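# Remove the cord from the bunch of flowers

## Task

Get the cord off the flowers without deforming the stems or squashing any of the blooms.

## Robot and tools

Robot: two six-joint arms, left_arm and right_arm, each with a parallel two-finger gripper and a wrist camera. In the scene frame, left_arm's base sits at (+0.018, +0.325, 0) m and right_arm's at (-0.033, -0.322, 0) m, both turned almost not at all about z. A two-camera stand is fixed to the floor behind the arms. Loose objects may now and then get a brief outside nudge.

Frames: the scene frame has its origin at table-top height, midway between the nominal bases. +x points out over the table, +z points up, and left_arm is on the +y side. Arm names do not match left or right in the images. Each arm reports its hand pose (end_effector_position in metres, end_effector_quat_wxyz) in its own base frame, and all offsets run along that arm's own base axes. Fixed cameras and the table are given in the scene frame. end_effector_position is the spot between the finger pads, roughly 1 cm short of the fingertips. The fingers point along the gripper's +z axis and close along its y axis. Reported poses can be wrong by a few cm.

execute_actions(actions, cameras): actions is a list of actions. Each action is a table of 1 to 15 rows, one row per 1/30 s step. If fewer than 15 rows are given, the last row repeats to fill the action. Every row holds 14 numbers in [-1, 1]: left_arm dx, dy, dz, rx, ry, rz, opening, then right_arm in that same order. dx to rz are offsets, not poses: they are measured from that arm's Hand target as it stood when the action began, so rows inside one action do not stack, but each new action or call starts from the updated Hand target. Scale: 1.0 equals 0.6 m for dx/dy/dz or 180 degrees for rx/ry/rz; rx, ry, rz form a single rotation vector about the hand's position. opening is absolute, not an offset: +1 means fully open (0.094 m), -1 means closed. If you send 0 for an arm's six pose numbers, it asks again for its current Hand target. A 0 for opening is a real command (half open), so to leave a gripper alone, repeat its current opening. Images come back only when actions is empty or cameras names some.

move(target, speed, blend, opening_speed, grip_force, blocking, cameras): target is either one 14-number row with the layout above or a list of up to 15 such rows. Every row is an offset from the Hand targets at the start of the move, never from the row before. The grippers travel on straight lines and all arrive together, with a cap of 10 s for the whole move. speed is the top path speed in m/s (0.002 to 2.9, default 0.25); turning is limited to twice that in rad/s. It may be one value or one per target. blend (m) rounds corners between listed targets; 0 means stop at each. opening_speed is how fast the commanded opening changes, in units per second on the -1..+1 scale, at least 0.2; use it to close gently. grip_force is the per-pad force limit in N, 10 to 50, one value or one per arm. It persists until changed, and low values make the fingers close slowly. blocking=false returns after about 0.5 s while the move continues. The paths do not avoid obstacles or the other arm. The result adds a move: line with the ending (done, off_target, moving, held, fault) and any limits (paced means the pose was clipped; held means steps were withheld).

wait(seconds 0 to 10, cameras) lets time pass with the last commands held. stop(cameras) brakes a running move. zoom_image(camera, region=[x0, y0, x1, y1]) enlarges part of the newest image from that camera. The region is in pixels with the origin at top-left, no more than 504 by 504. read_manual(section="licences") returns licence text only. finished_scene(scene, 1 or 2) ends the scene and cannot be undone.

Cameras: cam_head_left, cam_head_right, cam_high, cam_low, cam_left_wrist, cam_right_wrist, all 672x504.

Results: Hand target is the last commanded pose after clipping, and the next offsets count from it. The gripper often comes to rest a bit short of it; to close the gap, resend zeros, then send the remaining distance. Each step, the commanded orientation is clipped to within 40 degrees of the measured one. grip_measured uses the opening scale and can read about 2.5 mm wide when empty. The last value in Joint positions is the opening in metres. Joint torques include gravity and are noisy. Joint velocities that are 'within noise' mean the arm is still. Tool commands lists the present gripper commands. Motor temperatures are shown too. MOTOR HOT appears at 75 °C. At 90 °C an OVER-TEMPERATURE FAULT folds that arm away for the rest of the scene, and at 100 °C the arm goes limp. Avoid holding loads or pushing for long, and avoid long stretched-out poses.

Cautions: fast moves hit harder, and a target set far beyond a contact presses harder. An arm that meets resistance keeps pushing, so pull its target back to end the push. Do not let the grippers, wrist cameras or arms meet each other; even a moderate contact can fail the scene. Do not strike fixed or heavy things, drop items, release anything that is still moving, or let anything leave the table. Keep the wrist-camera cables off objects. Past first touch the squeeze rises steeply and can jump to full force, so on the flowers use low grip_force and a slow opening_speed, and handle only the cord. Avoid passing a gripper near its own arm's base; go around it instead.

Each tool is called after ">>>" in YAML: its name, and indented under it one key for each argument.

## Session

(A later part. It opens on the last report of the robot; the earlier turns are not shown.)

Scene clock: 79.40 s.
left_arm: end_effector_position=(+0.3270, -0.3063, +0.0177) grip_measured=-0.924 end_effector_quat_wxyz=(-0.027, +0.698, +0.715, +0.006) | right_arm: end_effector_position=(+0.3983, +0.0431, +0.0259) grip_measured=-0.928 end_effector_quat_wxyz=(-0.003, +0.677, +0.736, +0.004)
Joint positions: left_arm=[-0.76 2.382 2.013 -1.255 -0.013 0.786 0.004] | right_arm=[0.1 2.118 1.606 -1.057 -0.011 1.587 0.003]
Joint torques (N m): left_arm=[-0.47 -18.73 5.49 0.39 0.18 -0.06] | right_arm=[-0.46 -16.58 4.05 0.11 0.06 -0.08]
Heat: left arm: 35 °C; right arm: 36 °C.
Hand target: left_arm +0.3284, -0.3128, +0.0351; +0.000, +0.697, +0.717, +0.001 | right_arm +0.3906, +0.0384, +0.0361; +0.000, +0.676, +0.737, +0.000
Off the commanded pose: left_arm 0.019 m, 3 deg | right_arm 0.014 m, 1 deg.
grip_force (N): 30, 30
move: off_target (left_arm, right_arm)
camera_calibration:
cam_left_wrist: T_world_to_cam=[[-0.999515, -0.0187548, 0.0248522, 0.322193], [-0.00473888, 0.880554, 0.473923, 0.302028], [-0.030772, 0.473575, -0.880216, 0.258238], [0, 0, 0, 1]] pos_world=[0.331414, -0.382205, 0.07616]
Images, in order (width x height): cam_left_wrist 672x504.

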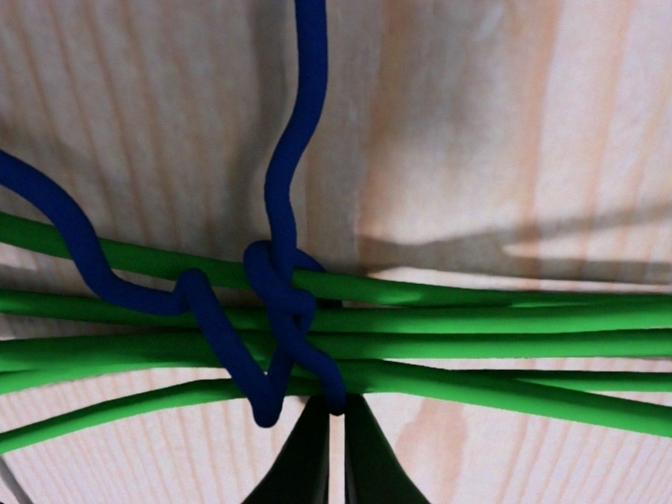

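>>> move:
  target:
    - [0.0,0.0,0.0,0,0,0,-1,0,0.01,-0.008,0,0,0,-1]
    - [0.0,0.0,0.0,0,0,0,-1,0,0.01,-0.008,0,0,0,-0.4]
    - [0.0,0.0,0.0,0,0,0,-1,0,-0.02,0.12,0,0,0,-0.4]
    - [0.0,0.03,0.05,0,0,0,-1,0,-0.15,0.16,0,0,0,-0.4]
  speed: [0.08,0.08,0.15,0.1]
  blend: [0,0,0.02,0]
  opening_speed: 1.2
  cameras: ["cam_left_wrist","cam_low","cam_high","cam_head_right"]

>>> zoom_image:
  camera: "cam_low"
  region: [140, 220, 300, 360]

Scene clock: 83.17 s.
left_arm: end_effector_position=(+0.3298, -0.2968, +0.0456) grip_measured=-0.926 end_effector_quat_wxyz=(-0.015, +0.696, +0.718, +0.006) | right_arm: end_effector_position=(+0.3905, -0.0500, +0.1243) grip_measured=-0.402 end_effector_quat_wxyz=(-0.006, +0.679, +0.734, +0.003)
Joint positions: left_arm=[-0.74 2.318 2.013 -1.295 -0.013 0.8 0.003] | right_arm=[-0.135 2.062 1.915 -1.43 -0.011 1.358 0.028]
Joint torques (N m): left_arm=[0.53 -18.88 5.59 0.1 0.16 0.04] | right_arm=[0.05 -12.88 7.47 0.11 0.08 -0.1]
Heat: left arm: 35 °C; right arm: 36 °C.
Hand target: left_arm +0.3284, -0.2948, +0.0651; +0.000, +0.697, +0.717, +0.001 | right_arm +0.3905, -0.0517, +0.1322; +0.000, +0.676, +0.737, +0.000
Off the commanded pose: left_arm 0.020 m, 2 deg | right_arm 0.008 m, 1 deg.
grip_force (N): 30, 30
move: off_target (left_arm)
camera_calibration:
cam_left_wrist: T_world_to_cam=[[-0.999682, -0.0238599, 0.00816775, 0.323709], [-0.0174596, 0.888495, 0.458555, 0.28769], [-0.0181981, 0.458266, -0.888629, 0.270017], [0, 0, 0, 1]] pos_world=[0.333543, -0.371627, 0.10538]
Images, in order (width x height): cam_head_right 672x504, cam_high 672x504, cam_low 672x504, cam_left_wrist 672x504.

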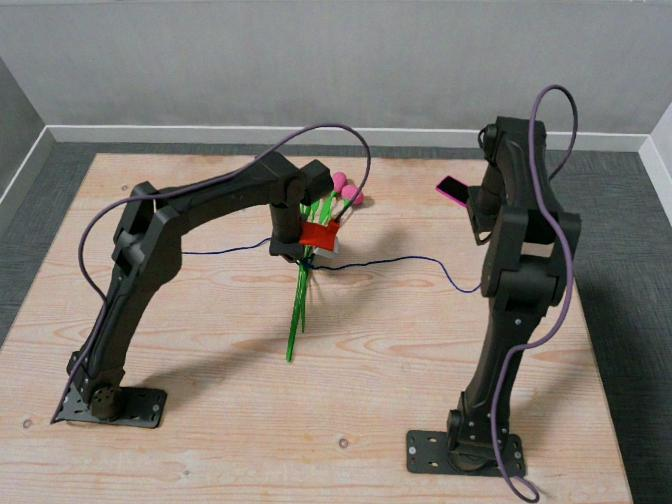

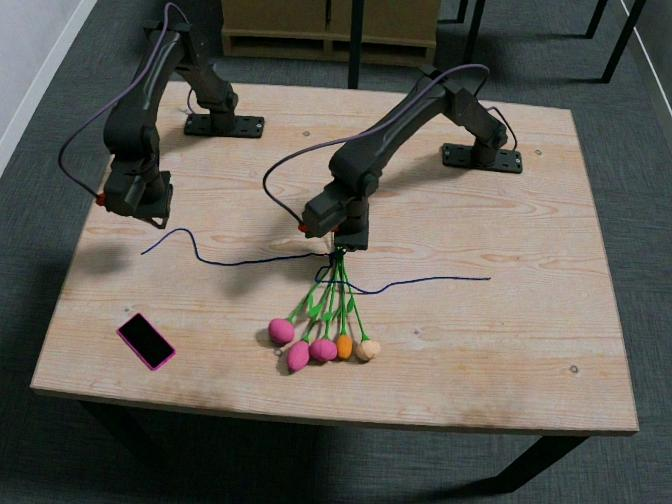

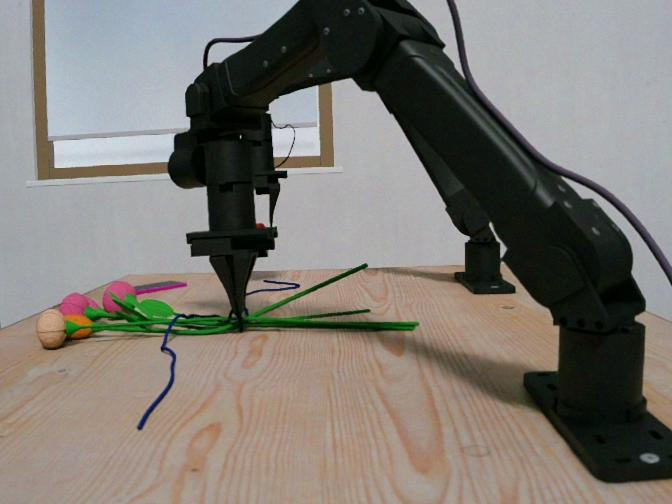

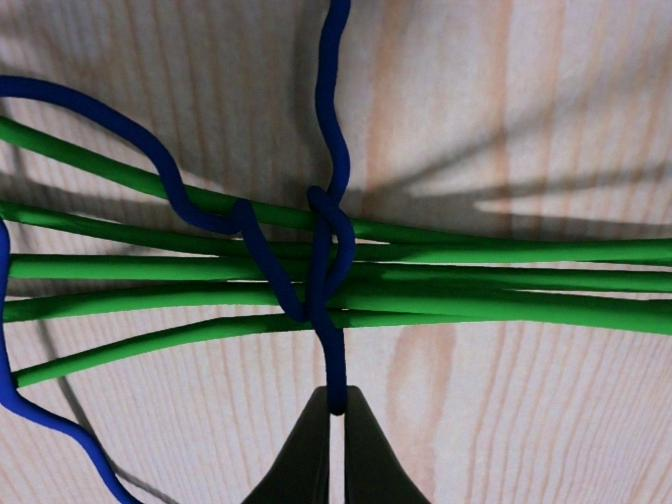

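Scaled by 3.150 from the camera's 672x504 image, which has a finer 960x720 frame.

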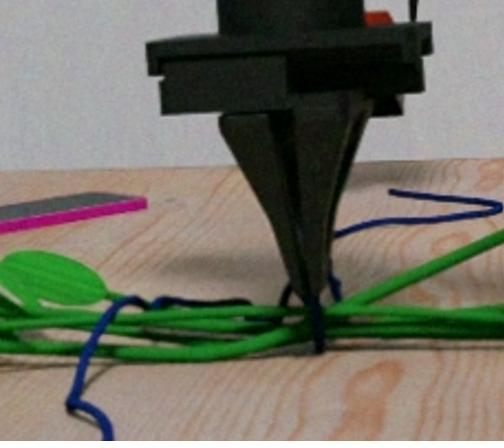

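>>> move:
  target:
    - [0.0,0.01,0.03,0,0,0,-1,0,0.0,0.0,0,0,0,-0.4]
  speed: 0.05
  cameras: ["cam_left_wrist","cam_low","cam_high","cam_right_wrist"]

>>> zoom_image:
  camera: "cam_low"
  region: [140, 220, 300, 360]

Scene clock: 84.50 s.
left_arm: end_effector_position=(+0.3238, -0.2858, +0.0558) grip_measured=-0.926 end_effector_quat_wxyz=(-0.030, +0.696, +0.717, +0.005) | right_arm: end_effector_position=(+0.3904, -0.0500, +0.1243) grip_measured=-0.402 end_effector_quat_wxyz=(-0.006, +0.679, +0.734, +0.002)
Joint positions: left_arm=[-0.731 2.295 2.013 -1.349 -0.013 0.811 0.003] | right_arm=[-0.135 2.062 1.915 -1.431 -0.011 1.358 0.028]
Joint torques (N m): left_arm=[0.72 -18.63 7.6 0.03 0.13 0.07] | right_arm=[0.09 -12.77 7.53 0.07 0.07 -0.1]
Heat: left arm: 36 °C; right arm: 36 °C.
Hand target: left_arm +0.3284, -0.2888, +0.0830; +0.000, +0.697, +0.717, +0.001 | right_arm +0.3906, -0.0517, +0.1322; +0.000, +0.676, +0.737, +0.000
Off the commanded pose: left_arm 0.028 m, 3 deg | right_arm 0.008 m, 1 deg.
grip_force (N): 30, 30
move: off_target (left_arm)
camera_calibration:
cam_left_wrist: T_world_to_cam=[[-0.999253, -0.0234425, 0.030727, 0.316676], [-0.00596324, 0.879038, 0.476715, 0.265669], [-0.0381856, 0.476176, -0.878521, 0.284948], [0, 0, 0, 1]] pos_world=[0.328905, -0.361795, 0.113954]
cam_right_wrist: T_world_to_cam=[[-0.996772, -0.0802807, 0.000816329, 0.384426], [-0.0721676, 0.900401, 0.429033, 0.0596345], [-0.0351781, 0.427589, -0.903288, 0.235676], [0, 0, 0, 1]] pos_world=[0.39578, -0.123606, 0.186985]
Images, in order (width x height): cam_high 672x504, cam_low 672x504, cam_left_wrist 672x504, cam_right_wrist 672x504.

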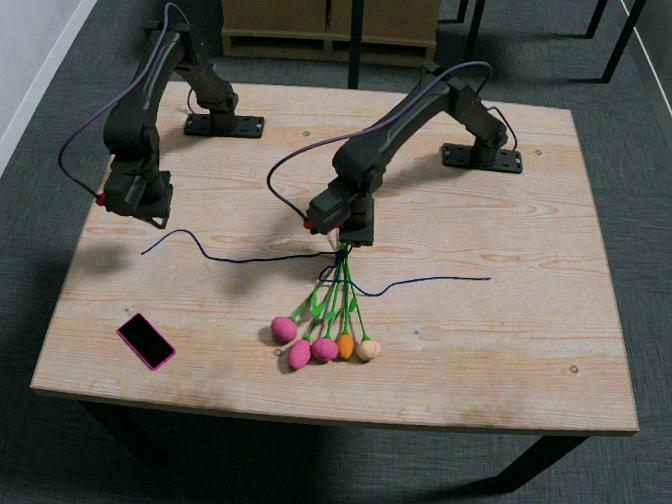

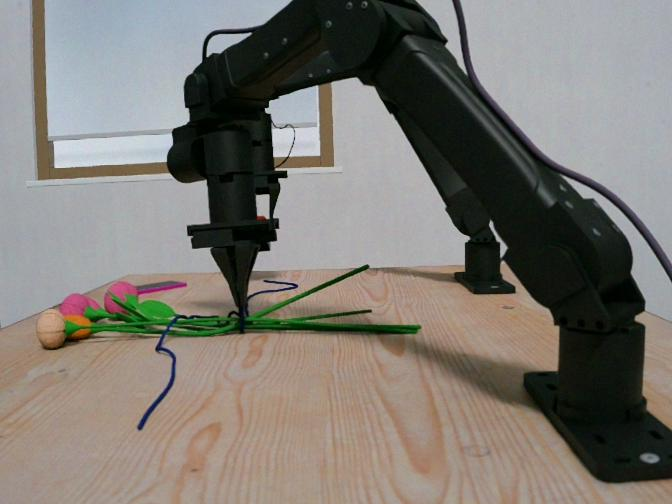

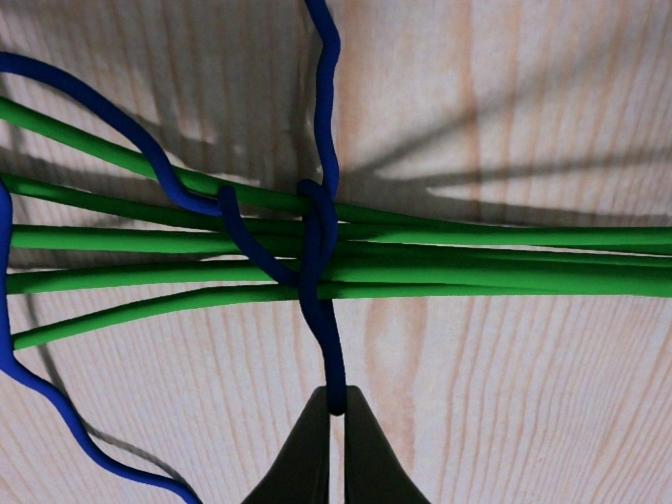

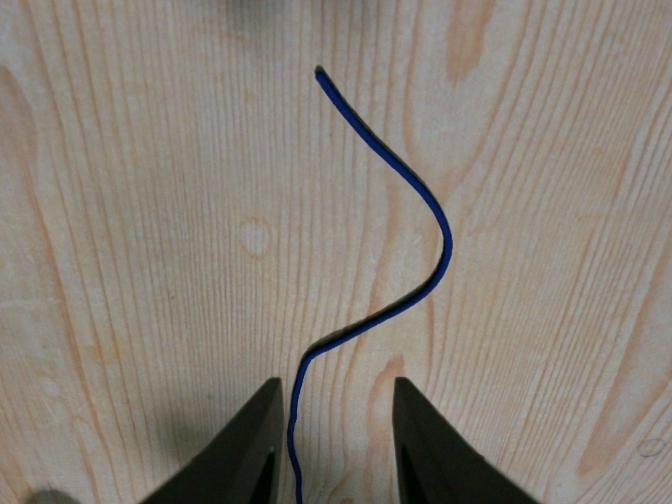

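Scaled by 3.150 from the camera's 672x504 image, which has a finer 960x720 frame.

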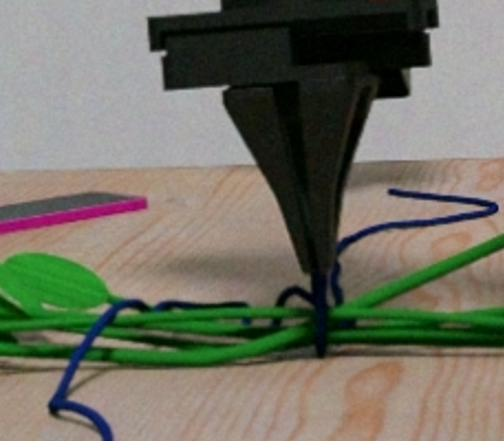

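>>> move:
  target:
    - [0.02,0.0,0.05,0,0,0,-1,0,0.0,0.0,0,0,0,-0.4]
  speed: 0.05
  cameras: ["cam_left_wrist","cam_low","cam_high","cam_right_wrist"]

>>> zoom_image:
  camera: "cam_low"
  region: [140, 220, 300, 360]

Scene clock: 86.07 s.
left_arm: end_effector_position=(+0.3360, -0.2861, +0.1090) grip_measured=-0.926 end_effector_quat_wxyz=(-0.007, +0.697, +0.717, +0.006) | right_arm: end_effector_position=(+0.3904, -0.0500, +0.1243) grip_measured=-0.402 end_effector_quat_wxyz=(-0.006, +0.679, +0.734, +0.002)
Joint positions: left_arm=[-0.713 2.304 2.242 -1.522 -0.013 0.829 0.003] | right_arm=[-0.135 2.062 1.915 -1.431 -0.011 1.358 0.028]
Joint torques (N m): left_arm=[0.79 -12.46 9.21 0.14 0.13 0.08] | right_arm=[0.05 -12.81 7.5 0.12 0.07 -0.08]
Heat: left arm: 36 °C; right arm: 36 °C.
Hand target: left_arm +0.3403, -0.2888, +0.1131; +0.000, +0.697, +0.717, +0.001 | right_arm +0.3906, -0.0517, +0.1322; +0.000, +0.676, +0.737, +0.000
Off the commanded pose: left_arm 0.007 m, 1 deg | right_arm 0.008 m, 1 deg.
grip_force (N): 30, 30
move: done
camera_calibration:
cam_left_wrist: T_world_to_cam=[[-0.999731, -0.0230518, -0.00258298, 0.331101], [-0.0217583, 0.893338, 0.448859, 0.253164], [-0.00803954, 0.448795, -0.893599, 0.315995], [0, 0, 0, 1]] pos_world=[0.33906, -0.360345, 0.169593]
cam_right_wrist: T_world_to_cam=[[-0.996772, -0.0802807, 0.000816329, 0.384426], [-0.0721676, 0.900401, 0.429033, 0.0596345], [-0.0351781, 0.427589, -0.903288, 0.235676], [0, 0, 0, 1]] pos_world=[0.39578, -0.123606, 0.186985]
Images, in order (width x height): cam_high 672x504, cam_low 672x504, cam_left_wrist 672x504, cam_right_wrist 672x504.

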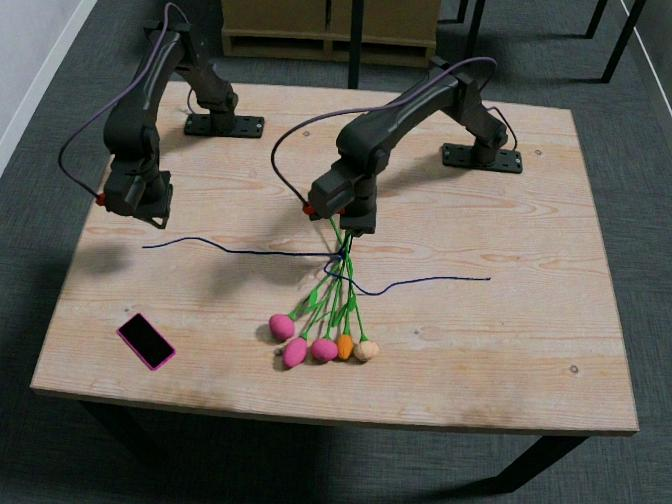

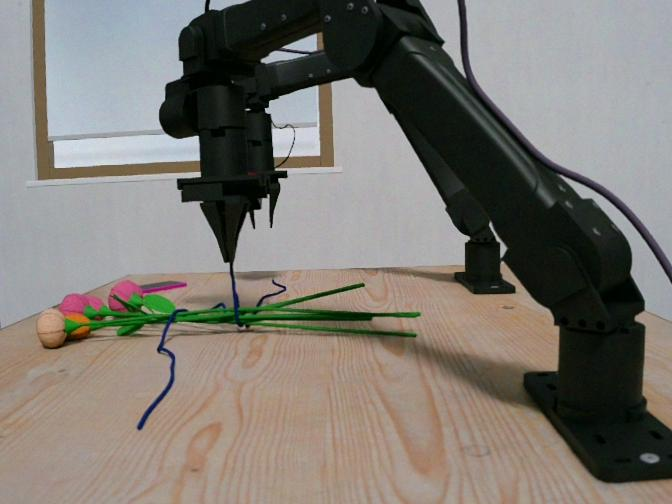

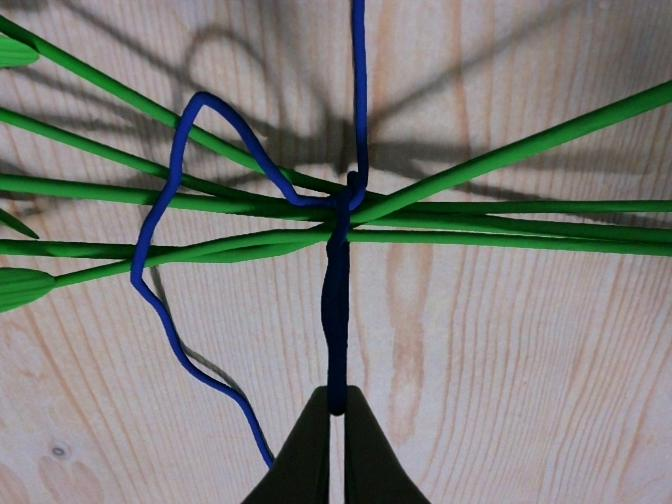

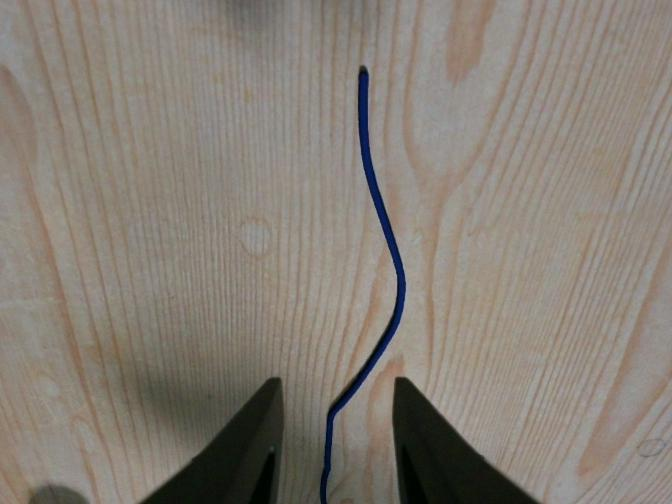

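Scaled by 3.150 from the camera's 672x504 image, which has a finer 960x720 frame.

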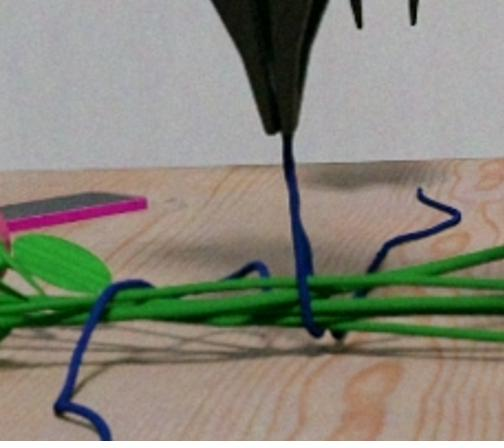

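>>> move:
  target:
    - [0.0,0.0,-0.065,0,0,0,-1,0,0.0,0.0,0,0,0,-0.4]
    - [-0.1,0.0,-0.065,0,0,0,-1,0,0.0,0.0,0,0,0,-0.4]
  speed: 0.06
  blend: [0.01,0]
  cameras: ["cam_left_wrist","cam_low","cam_high","cam_head_right"]

>>> zoom_image:
  camera: "cam_low"
  region: [140, 220, 300, 360]

Scene clock: 88.70 s.
left_arm: end_effector_position=(+0.2811, -0.2849, +0.0599) grip_measured=-0.926 end_effector_quat_wxyz=(-0.024, +0.698, +0.715, +0.006) | right_arm: end_effector_position=(+0.3904, -0.0500, +0.1243) grip_measured=-0.402 end_effector_quat_wxyz=(-0.006, +0.679, +0.734, +0.002)
Joint positions: left_arm=[-0.8 2.139 1.775 -1.255 -0.011 0.747 0.003] | right_arm=[-0.135 2.062 1.915 -1.431 -0.011 1.358 0.028]
Joint torques (N m): left_arm=[-0.35 -16.85 5.33 0.37 0.14 -0.06] | right_arm=[0.06 -12.79 7.57 0.11 0.08 -0.06]
Heat: left arm: 36 °C; right arm: 36 °C.
Hand target: left_arm +0.2804, -0.2887, +0.0740; +0.000, +0.697, +0.717, +0.001 | right_arm +0.3906, -0.0517, +0.1322; +0.000, +0.676, +0.737, +0.000
Off the commanded pose: left_arm 0.015 m, 3 deg | right_arm 0.008 m, 1 deg.
grip_force (N): 30, 30
move: off_target (left_arm)
camera_calibration:
cam_left_wrist: T_world_to_cam=[[-0.999642, -0.0178489, 0.0199392, 0.276319], [-0.00638197, 0.882587, 0.470105, 0.264219], [-0.0259889, 0.46981, -0.882385, 0.281494], [0, 0, 0, 1]] pos_world=[0.285222, -0.360513, 0.118666]
Images, in order (width x height): cam_head_right 672x504, cam_high 672x504, cam_low 672x504, cam_left_wrist 672x504.

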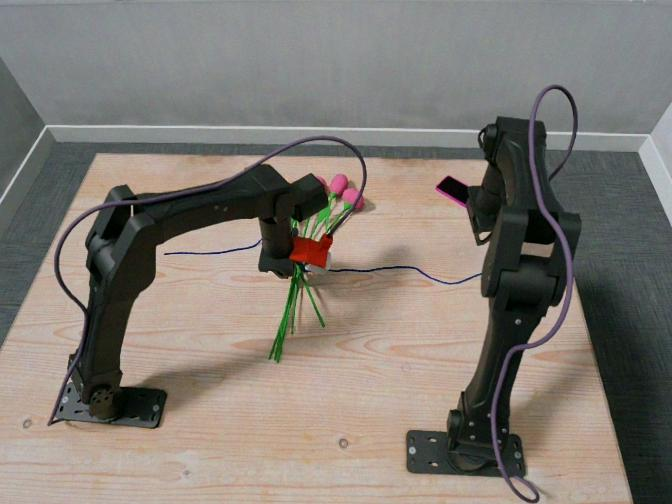

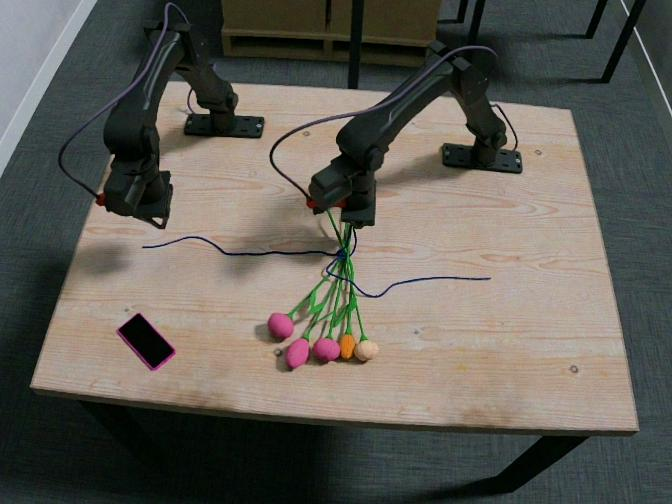

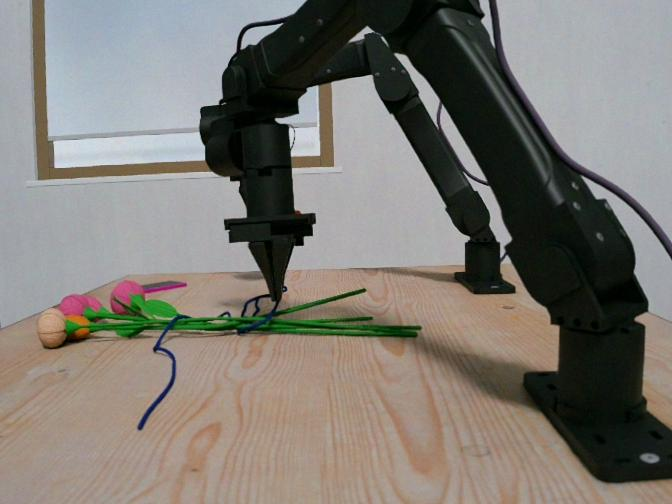

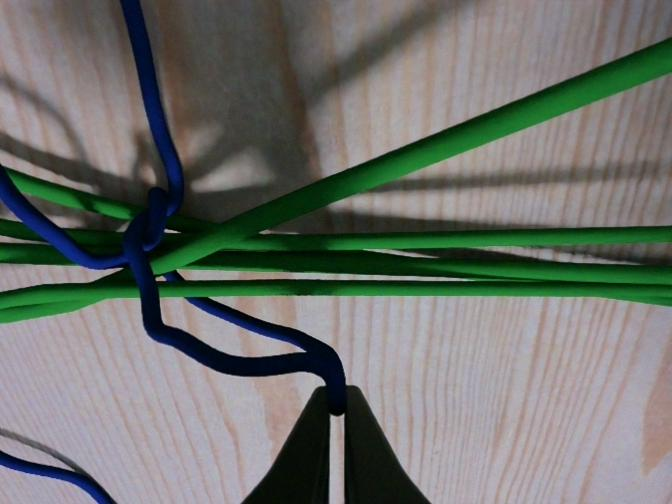

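Scaled by 3.150 from the camera's 672x504 image, which has a finer 960x720 frame.

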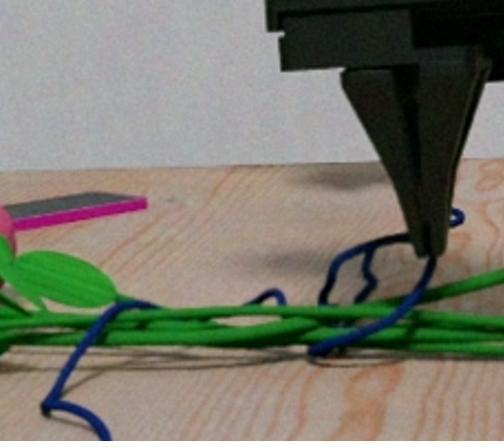

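>>> move:
  target:
    - [-0.15,-0.02,-0.01,0,0,0,-1,0,0.0,0.0,0,0,0,-0.4]
  speed: 0.06
  cameras: ["cam_left_wrist","cam_low","cam_high","cam_head_right"]

>>> zoom_image:
  camera: "cam_low"
  region: [140, 220, 400, 360]

Scene clock: 91.03 s.
left_arm: end_effector_position=(+0.1918, -0.2976, +0.0570) grip_measured=-0.926 end_effector_quat_wxyz=(-0.020, +0.699, +0.715, +0.010) | right_arm: end_effector_position=(+0.3904, -0.0500, +0.1243) grip_measured=-0.402 end_effector_quat_wxyz=(-0.006, +0.679, +0.734, +0.002)
Joint positions: left_arm=[-1.007 1.957 1.493 -1.151 -0.011 0.541 0.003] | right_arm=[-0.135 2.062 1.915 -1.431 -0.011 1.358 0.028]
Joint torques (N m): left_arm=[-0.43 -14.74 5.3 0.32 0.16 -0.07] | right_arm=[0.02 -12.9 7.54 0.1 0.09 -0.08]
Heat: left arm: 36 °C; right arm: 36 °C.
Hand target: left_arm +0.1903, -0.3008, +0.0681; +0.000, +0.697, +0.717, +0.001 | right_arm +0.3906, -0.0517, +0.1322; +0.000, +0.676, +0.737, +0.000
Off the commanded pose: left_arm 0.012 m, 3 deg | right_arm 0.008 m, 1 deg.
grip_force (N): 30, 30
move: off_target (left_arm)
camera_calibration:
cam_left_wrist: T_world_to_cam=[[-0.999817, -0.0166231, 0.00951571, 0.187797], [-0.0101772, 0.881912, 0.471305, 0.276695], [-0.0162266, 0.471121, -0.881919, 0.281058], [0, 0, 0, 1]] pos_world=[0.195139, -0.373311, 0.115676]
Images, in order (width x height): cam_head_right 672x504, cam_high 672x504, cam_low 672x504, cam_left_wrist 672x504.

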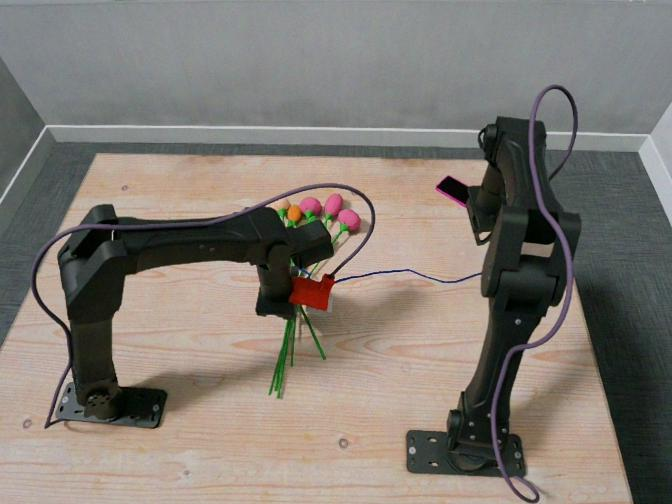

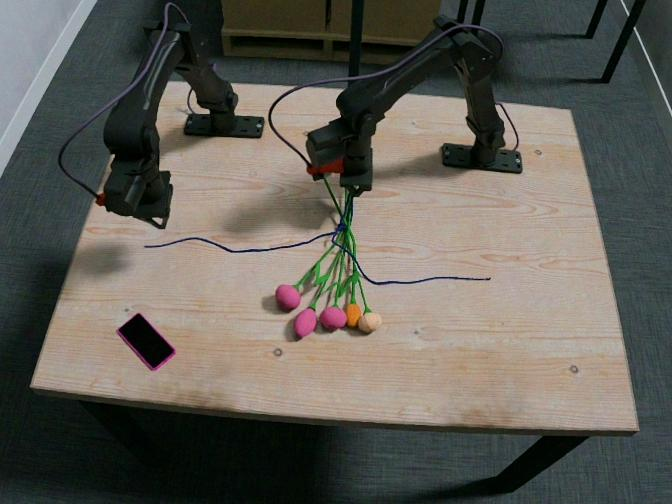

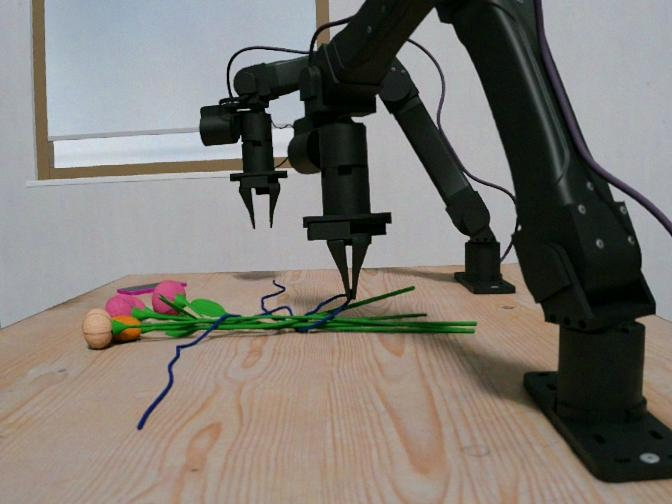

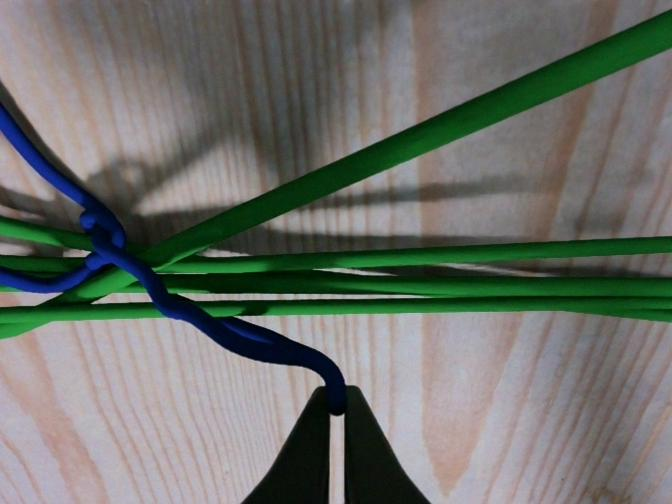

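Scaled by 1.938 from the camera's 672x504 image, which has a finer 960x720 frame.

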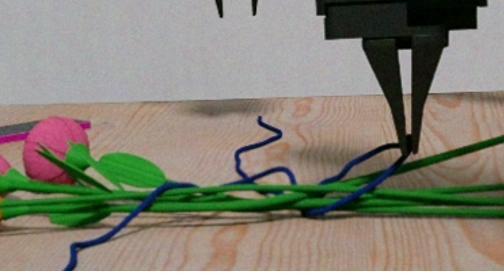

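>>> move:
  target:
    - [0.0,-0.05,0.015,0,0,0,-1,0,0.0,0.0,0,0,0,-0.4]
    - [-0.045,-0.085,0.015,0,0,0,-1,0,0.0,0.0,0,0,0,-0.4]
    - [-0.1,-0.1,0.01,0,0,0,-1,0,0.0,0.0,0,0,0,-0.4]
  speed: 0.06
  blend: [0.01,0.01,0]
  cameras: ["cam_left_wrist","cam_low","cam_high","cam_head_right"]

>>> zoom_image:
  camera: "cam_high"
  region: [240, 150, 420, 350]

Scene clock: 95.00 s.
left_arm: end_effector_position=(+0.1313, -0.3554, +0.0718) grip_measured=-0.926 end_effector_quat_wxyz=(-0.004, +0.699, +0.715, +0.008) | right_arm: end_effector_position=(+0.3904, -0.0500, +0.1243) grip_measured=-0.402 end_effector_quat_wxyz=(-0.006, +0.679, +0.734, +0.002)
Joint positions: left_arm=[-1.225 2.013 1.634 -1.207 -0.011 0.324 0.003] | right_arm=[-0.135 2.062 1.915 -1.431 -0.011 1.358 0.028]
Joint torques (N m): left_arm=[-0.2 -10.82 7.43 0.27 0.09 -0.08] | right_arm=[0.09 -12.75 7.57 0.09 0.06 -0.08]
Heat: left arm: 35 °C; right arm: 35 °C.
Hand target: left_arm +0.1304, -0.3608, +0.0740; +0.000, +0.697, +0.717, +0.001 | right_arm +0.3906, -0.0517, +0.1322; +0.000, +0.676, +0.737, +0.000
Off the commanded pose: left_arm 0.006 m, 1 deg | right_arm 0.008 m, 1 deg.
grip_force (N): 30, 30
move: done
camera_calibration:
cam_left_wrist: T_world_to_cam=[[-0.999825, -0.0161374, -0.0094266, 0.127762], [-0.0186509, 0.893721, 0.448235, 0.327088], [0.00119139, 0.448333, -0.893866, 0.310906], [0, 0, 0, 1]] pos_world=[0.13347, -0.429653, 0.1325]
Images, in order (width x height): cam_head_right 672x504, cam_high 672x504, cam_low 672x504, cam_left_wrist 672x504.

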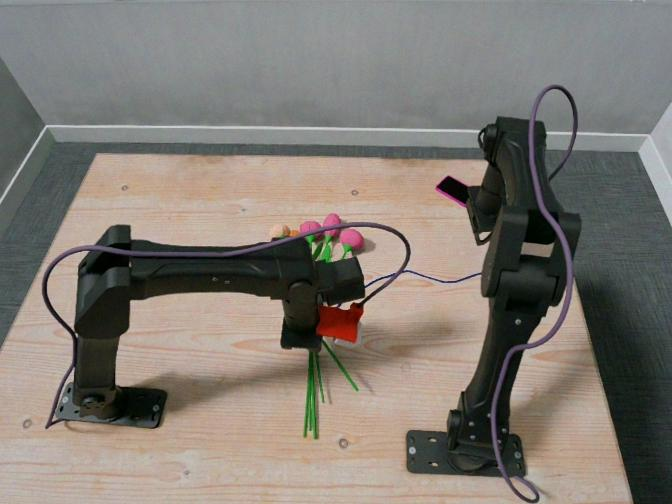

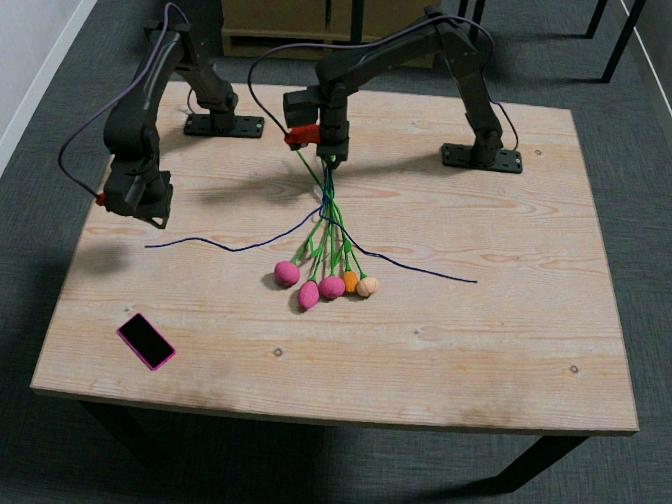

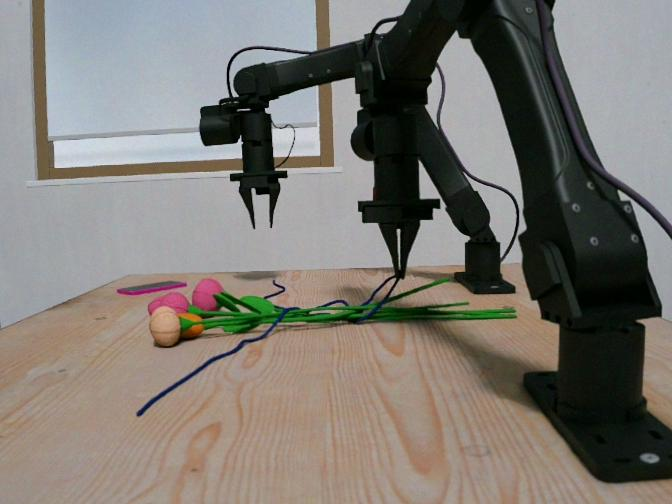

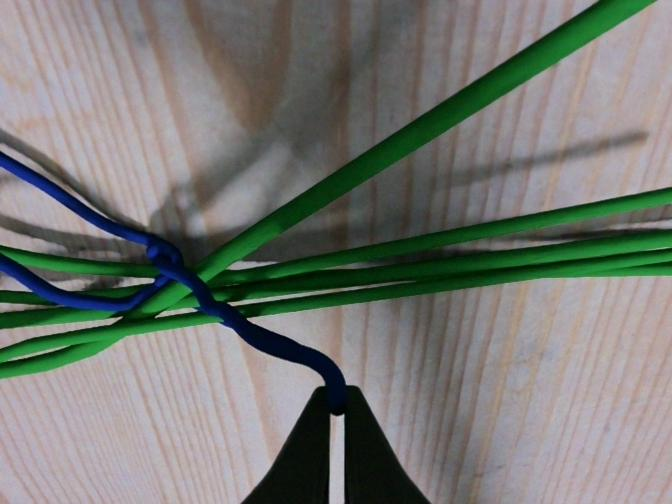

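Scaled by 2.520 from the camera's 672x504 image, which has a finer 960x720 frame.

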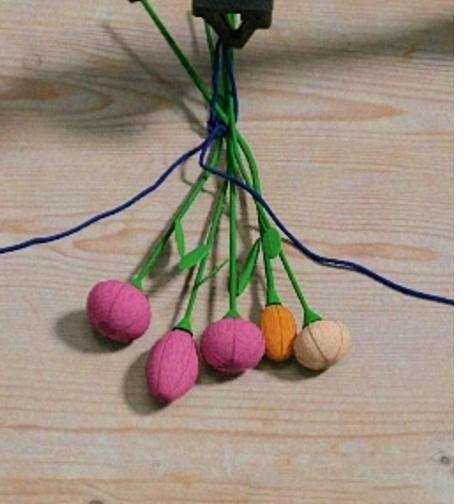

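>>> move:
  target:
    - [0.005,-0.05,-0.005,0,0,0,-1,0,0.0,0.0,0,0,0,-0.4]
    - [-0.08,-0.08,-0.005,0,0,0,-1,0,0.0,0.0,0,0,0,-0.4]
  speed: 0.04
  blend: [0.005,0]
  cameras: ["cam_left_wrist","cam_low","cam_high"]

>>> zoom_image:
  camera: "cam_high"
  region: [240, 150, 420, 350]

Scene clock: 99.27 s.
left_arm: end_effector_position=(+0.0844, -0.3998, +0.0669) grip_measured=-0.926 end_effector_quat_wxyz=(-0.005, +0.698, +0.716, +0.010) | right_arm: end_effector_position=(+0.3904, -0.0500, +0.1243) grip_measured=-0.402 end_effector_quat_wxyz=(-0.006, +0.679, +0.734, +0.002)
Joint positions: left_arm=[-1.37 2.14 1.807 -1.256 -0.01 0.176 0.003] | right_arm=[-0.135 2.062 1.915 -1.431 -0.011 1.358 0.028]
Joint torques (N m): left_arm=[-0.65 -11.08 9.51 0.21 0.13 -0.02] | right_arm=[0.12 -12.9 7.5 0.11 0.08 -0.08]
Heat: left arm: 35 °C; right arm: 35 °C.
Hand target: left_arm +0.0824, -0.4088, +0.0711; +0.000, +0.697, +0.717, +0.001 | right_arm +0.3906, -0.0517, +0.1322; +0.000, +0.676, +0.737, +0.000
Off the commanded pose: left_arm 0.010 m, 1 deg | right_arm 0.008 m, 1 deg.
grip_force (N): 30, 30
move: done
camera_calibration:
cam_left_wrist: T_world_to_cam=[[-0.999773, -0.018353, -0.0107987, 0.0793268], [-0.0212504, 0.892433, 0.450679, 0.367569], [0.00136576, 0.450806, -0.892621, 0.327351], [0, 0, 0, 1]] pos_world=[0.0866727, -0.474147, 0.127401]
Images, in order (width x height): cam_high 672x504, cam_low 672x504, cam_left_wrist 672x504.

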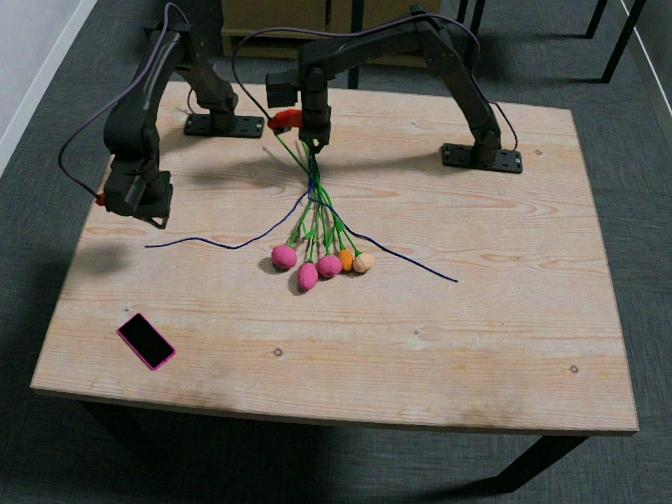

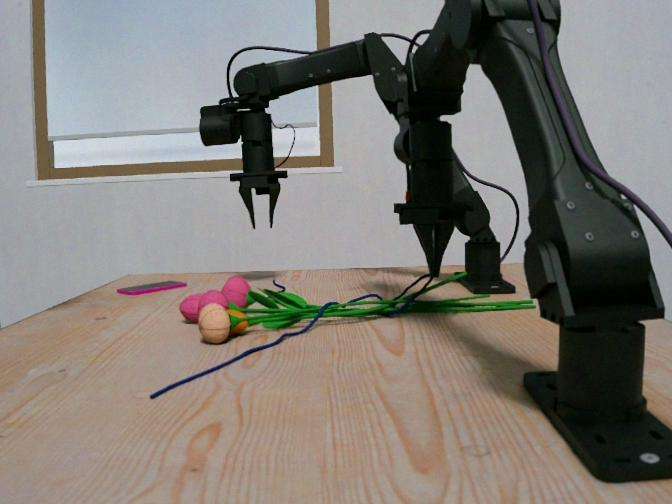

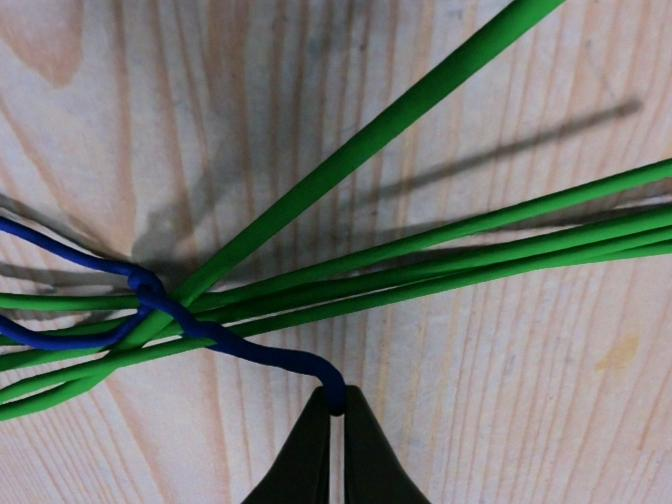

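Scaled by 2.520 from the camera's 672x504 image, which has a finer 960x720 frame.

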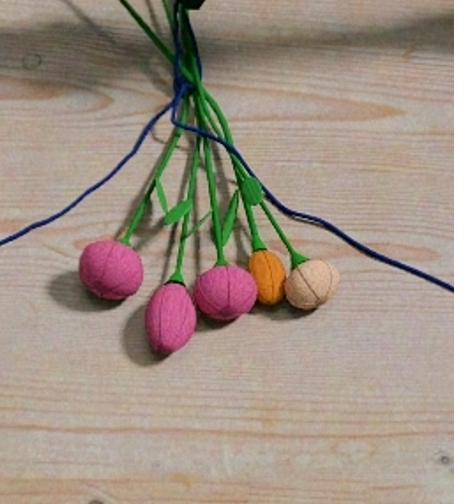

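>>> move:
  target:
    - [0.02,0.07,-0.04,0,0,0,-1,0,0.0,0.0,0,0,0,-0.4]
    - [0.02,0.075,-0.085,0,0,0,-1,0,0.0,0.0,0,0,0,-0.4]
    - [0.02,0.075,-0.085,0,0,0,-0.4,0,0.0,0.0,0,0,0,-0.4]
    - [0.02,0.075,0.05,0,0,0,-0.4,0,0.0,0.0,0,0,0,-0.4]
  speed: 0.07
  blend: [0.005,0,0,0]
  opening_speed: 1.2
  cameras: ["all"]

>>> zoom_image:
  camera: "cam_left_wrist"
  region: [120, 200, 380, 420]

Scene clock: 104.83 s.
left_arm: end_effector_position=(+0.0914, -0.3548, +0.0787) grip_measured=-0.402 end_effector_quat_wxyz=(-0.026, +0.696, +0.717, +0.021) | right_arm: end_effector_position=(+0.3904, -0.0500, +0.1243) grip_measured=-0.402 end_effector_quat_wxyz=(-0.006, +0.679, +0.734, +0.002)
Joint positions: left_arm=[-1.325 2.012 1.658 -1.284 -0.007 0.216 0.028] | right_arm=[-0.135 2.062 1.915 -1.431 -0.011 1.358 0.028]
Joint torques (N m): left_arm=[0.44 -14.98 9.16 0.05 0.08 0.04] | right_arm=[0.12 -12.86 7.57 0.11 0.08 -0.1]
Heat: left arm: 35 °C; right arm: 35 °C.
Hand target: left_arm +0.0944, -0.3638, +0.1011; +0.000, +0.697, +0.717, +0.001 | right_arm +0.3906, -0.0517, +0.1322; +0.000, +0.676, +0.737, +0.000
Off the commanded pose: left_arm 0.024 m, 4 deg | right_arm 0.008 m, 1 deg.
grip_force (N): 30, 30
move: off_target (left_arm)
camera_calibration:
cam_left_wrist: T_world_to_cam=[[-0.999722, -0.0232859, 0.00363051, 0.0843731], [-0.0184937, 0.870625, 0.4916, 0.31105], [-0.0146082, 0.491396, -0.870814, 0.331757], [0, 0, 0, 1]] pos_world=[0.0949485, -0.431867, 0.13568]
cam_right_wrist: T_world_to_cam=[[-0.996772, -0.0802807, 0.000816329, 0.384426], [-0.0721676, 0.900401, 0.429033, 0.0596345], [-0.0351781, 0.427589, -0.903288, 0.235676], [0, 0, 0, 1]] pos_world=[0.39578, -0.123606, 0.186985]

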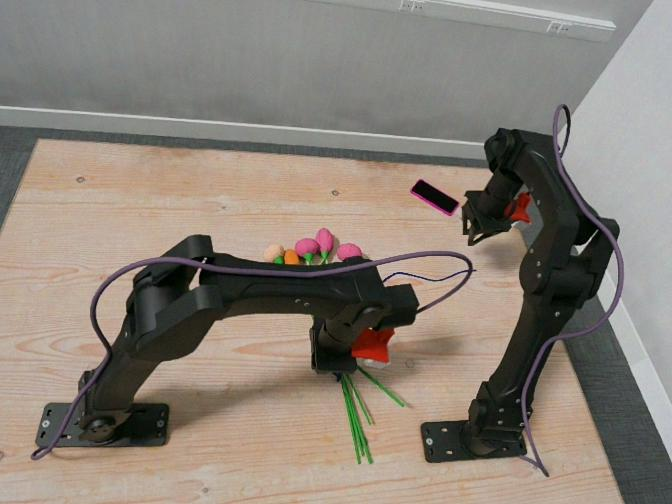

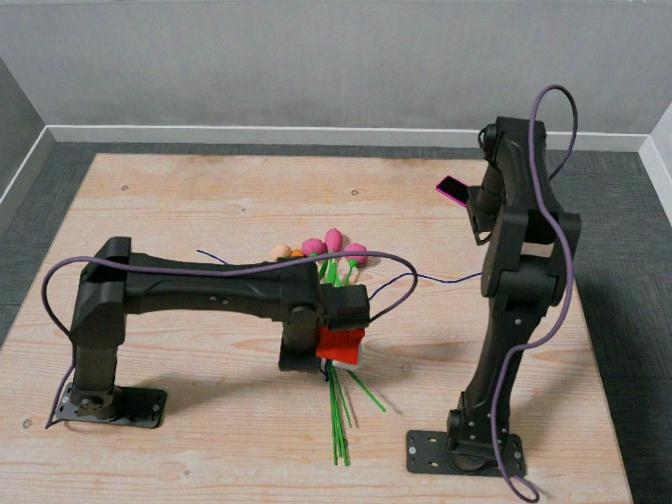

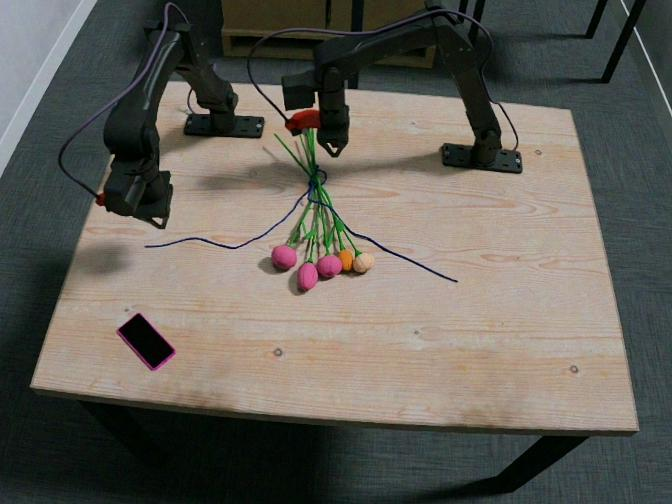

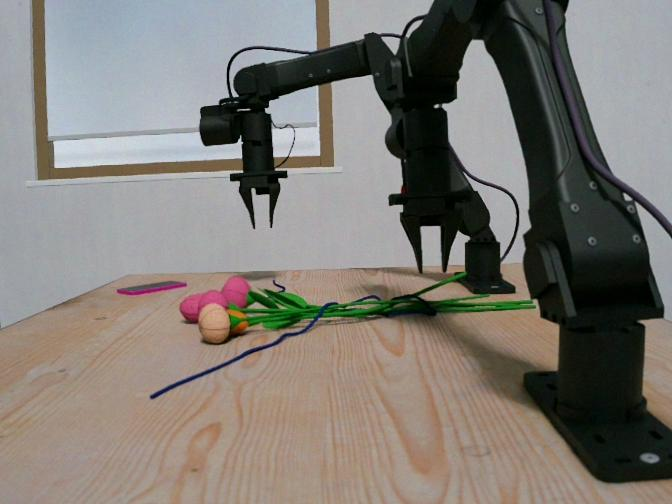

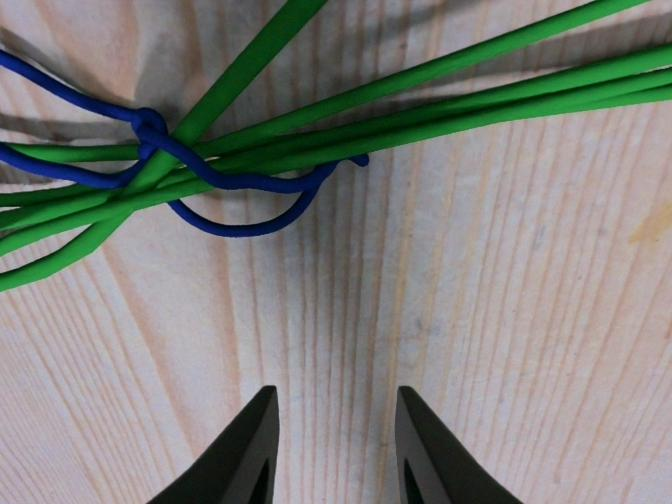

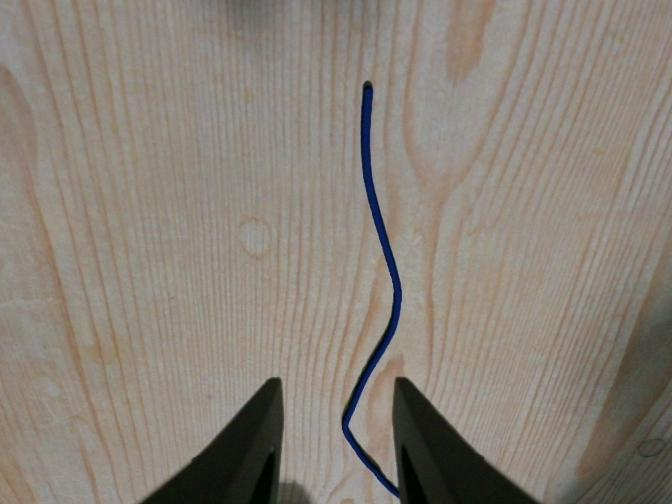

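Scaled by 1.938 from the camera's 672x504 image, which has a finer 960x720 frame.

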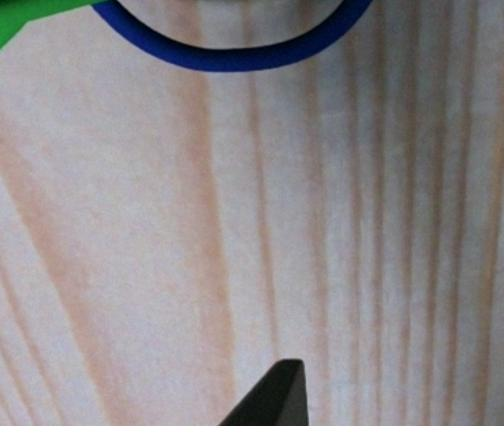

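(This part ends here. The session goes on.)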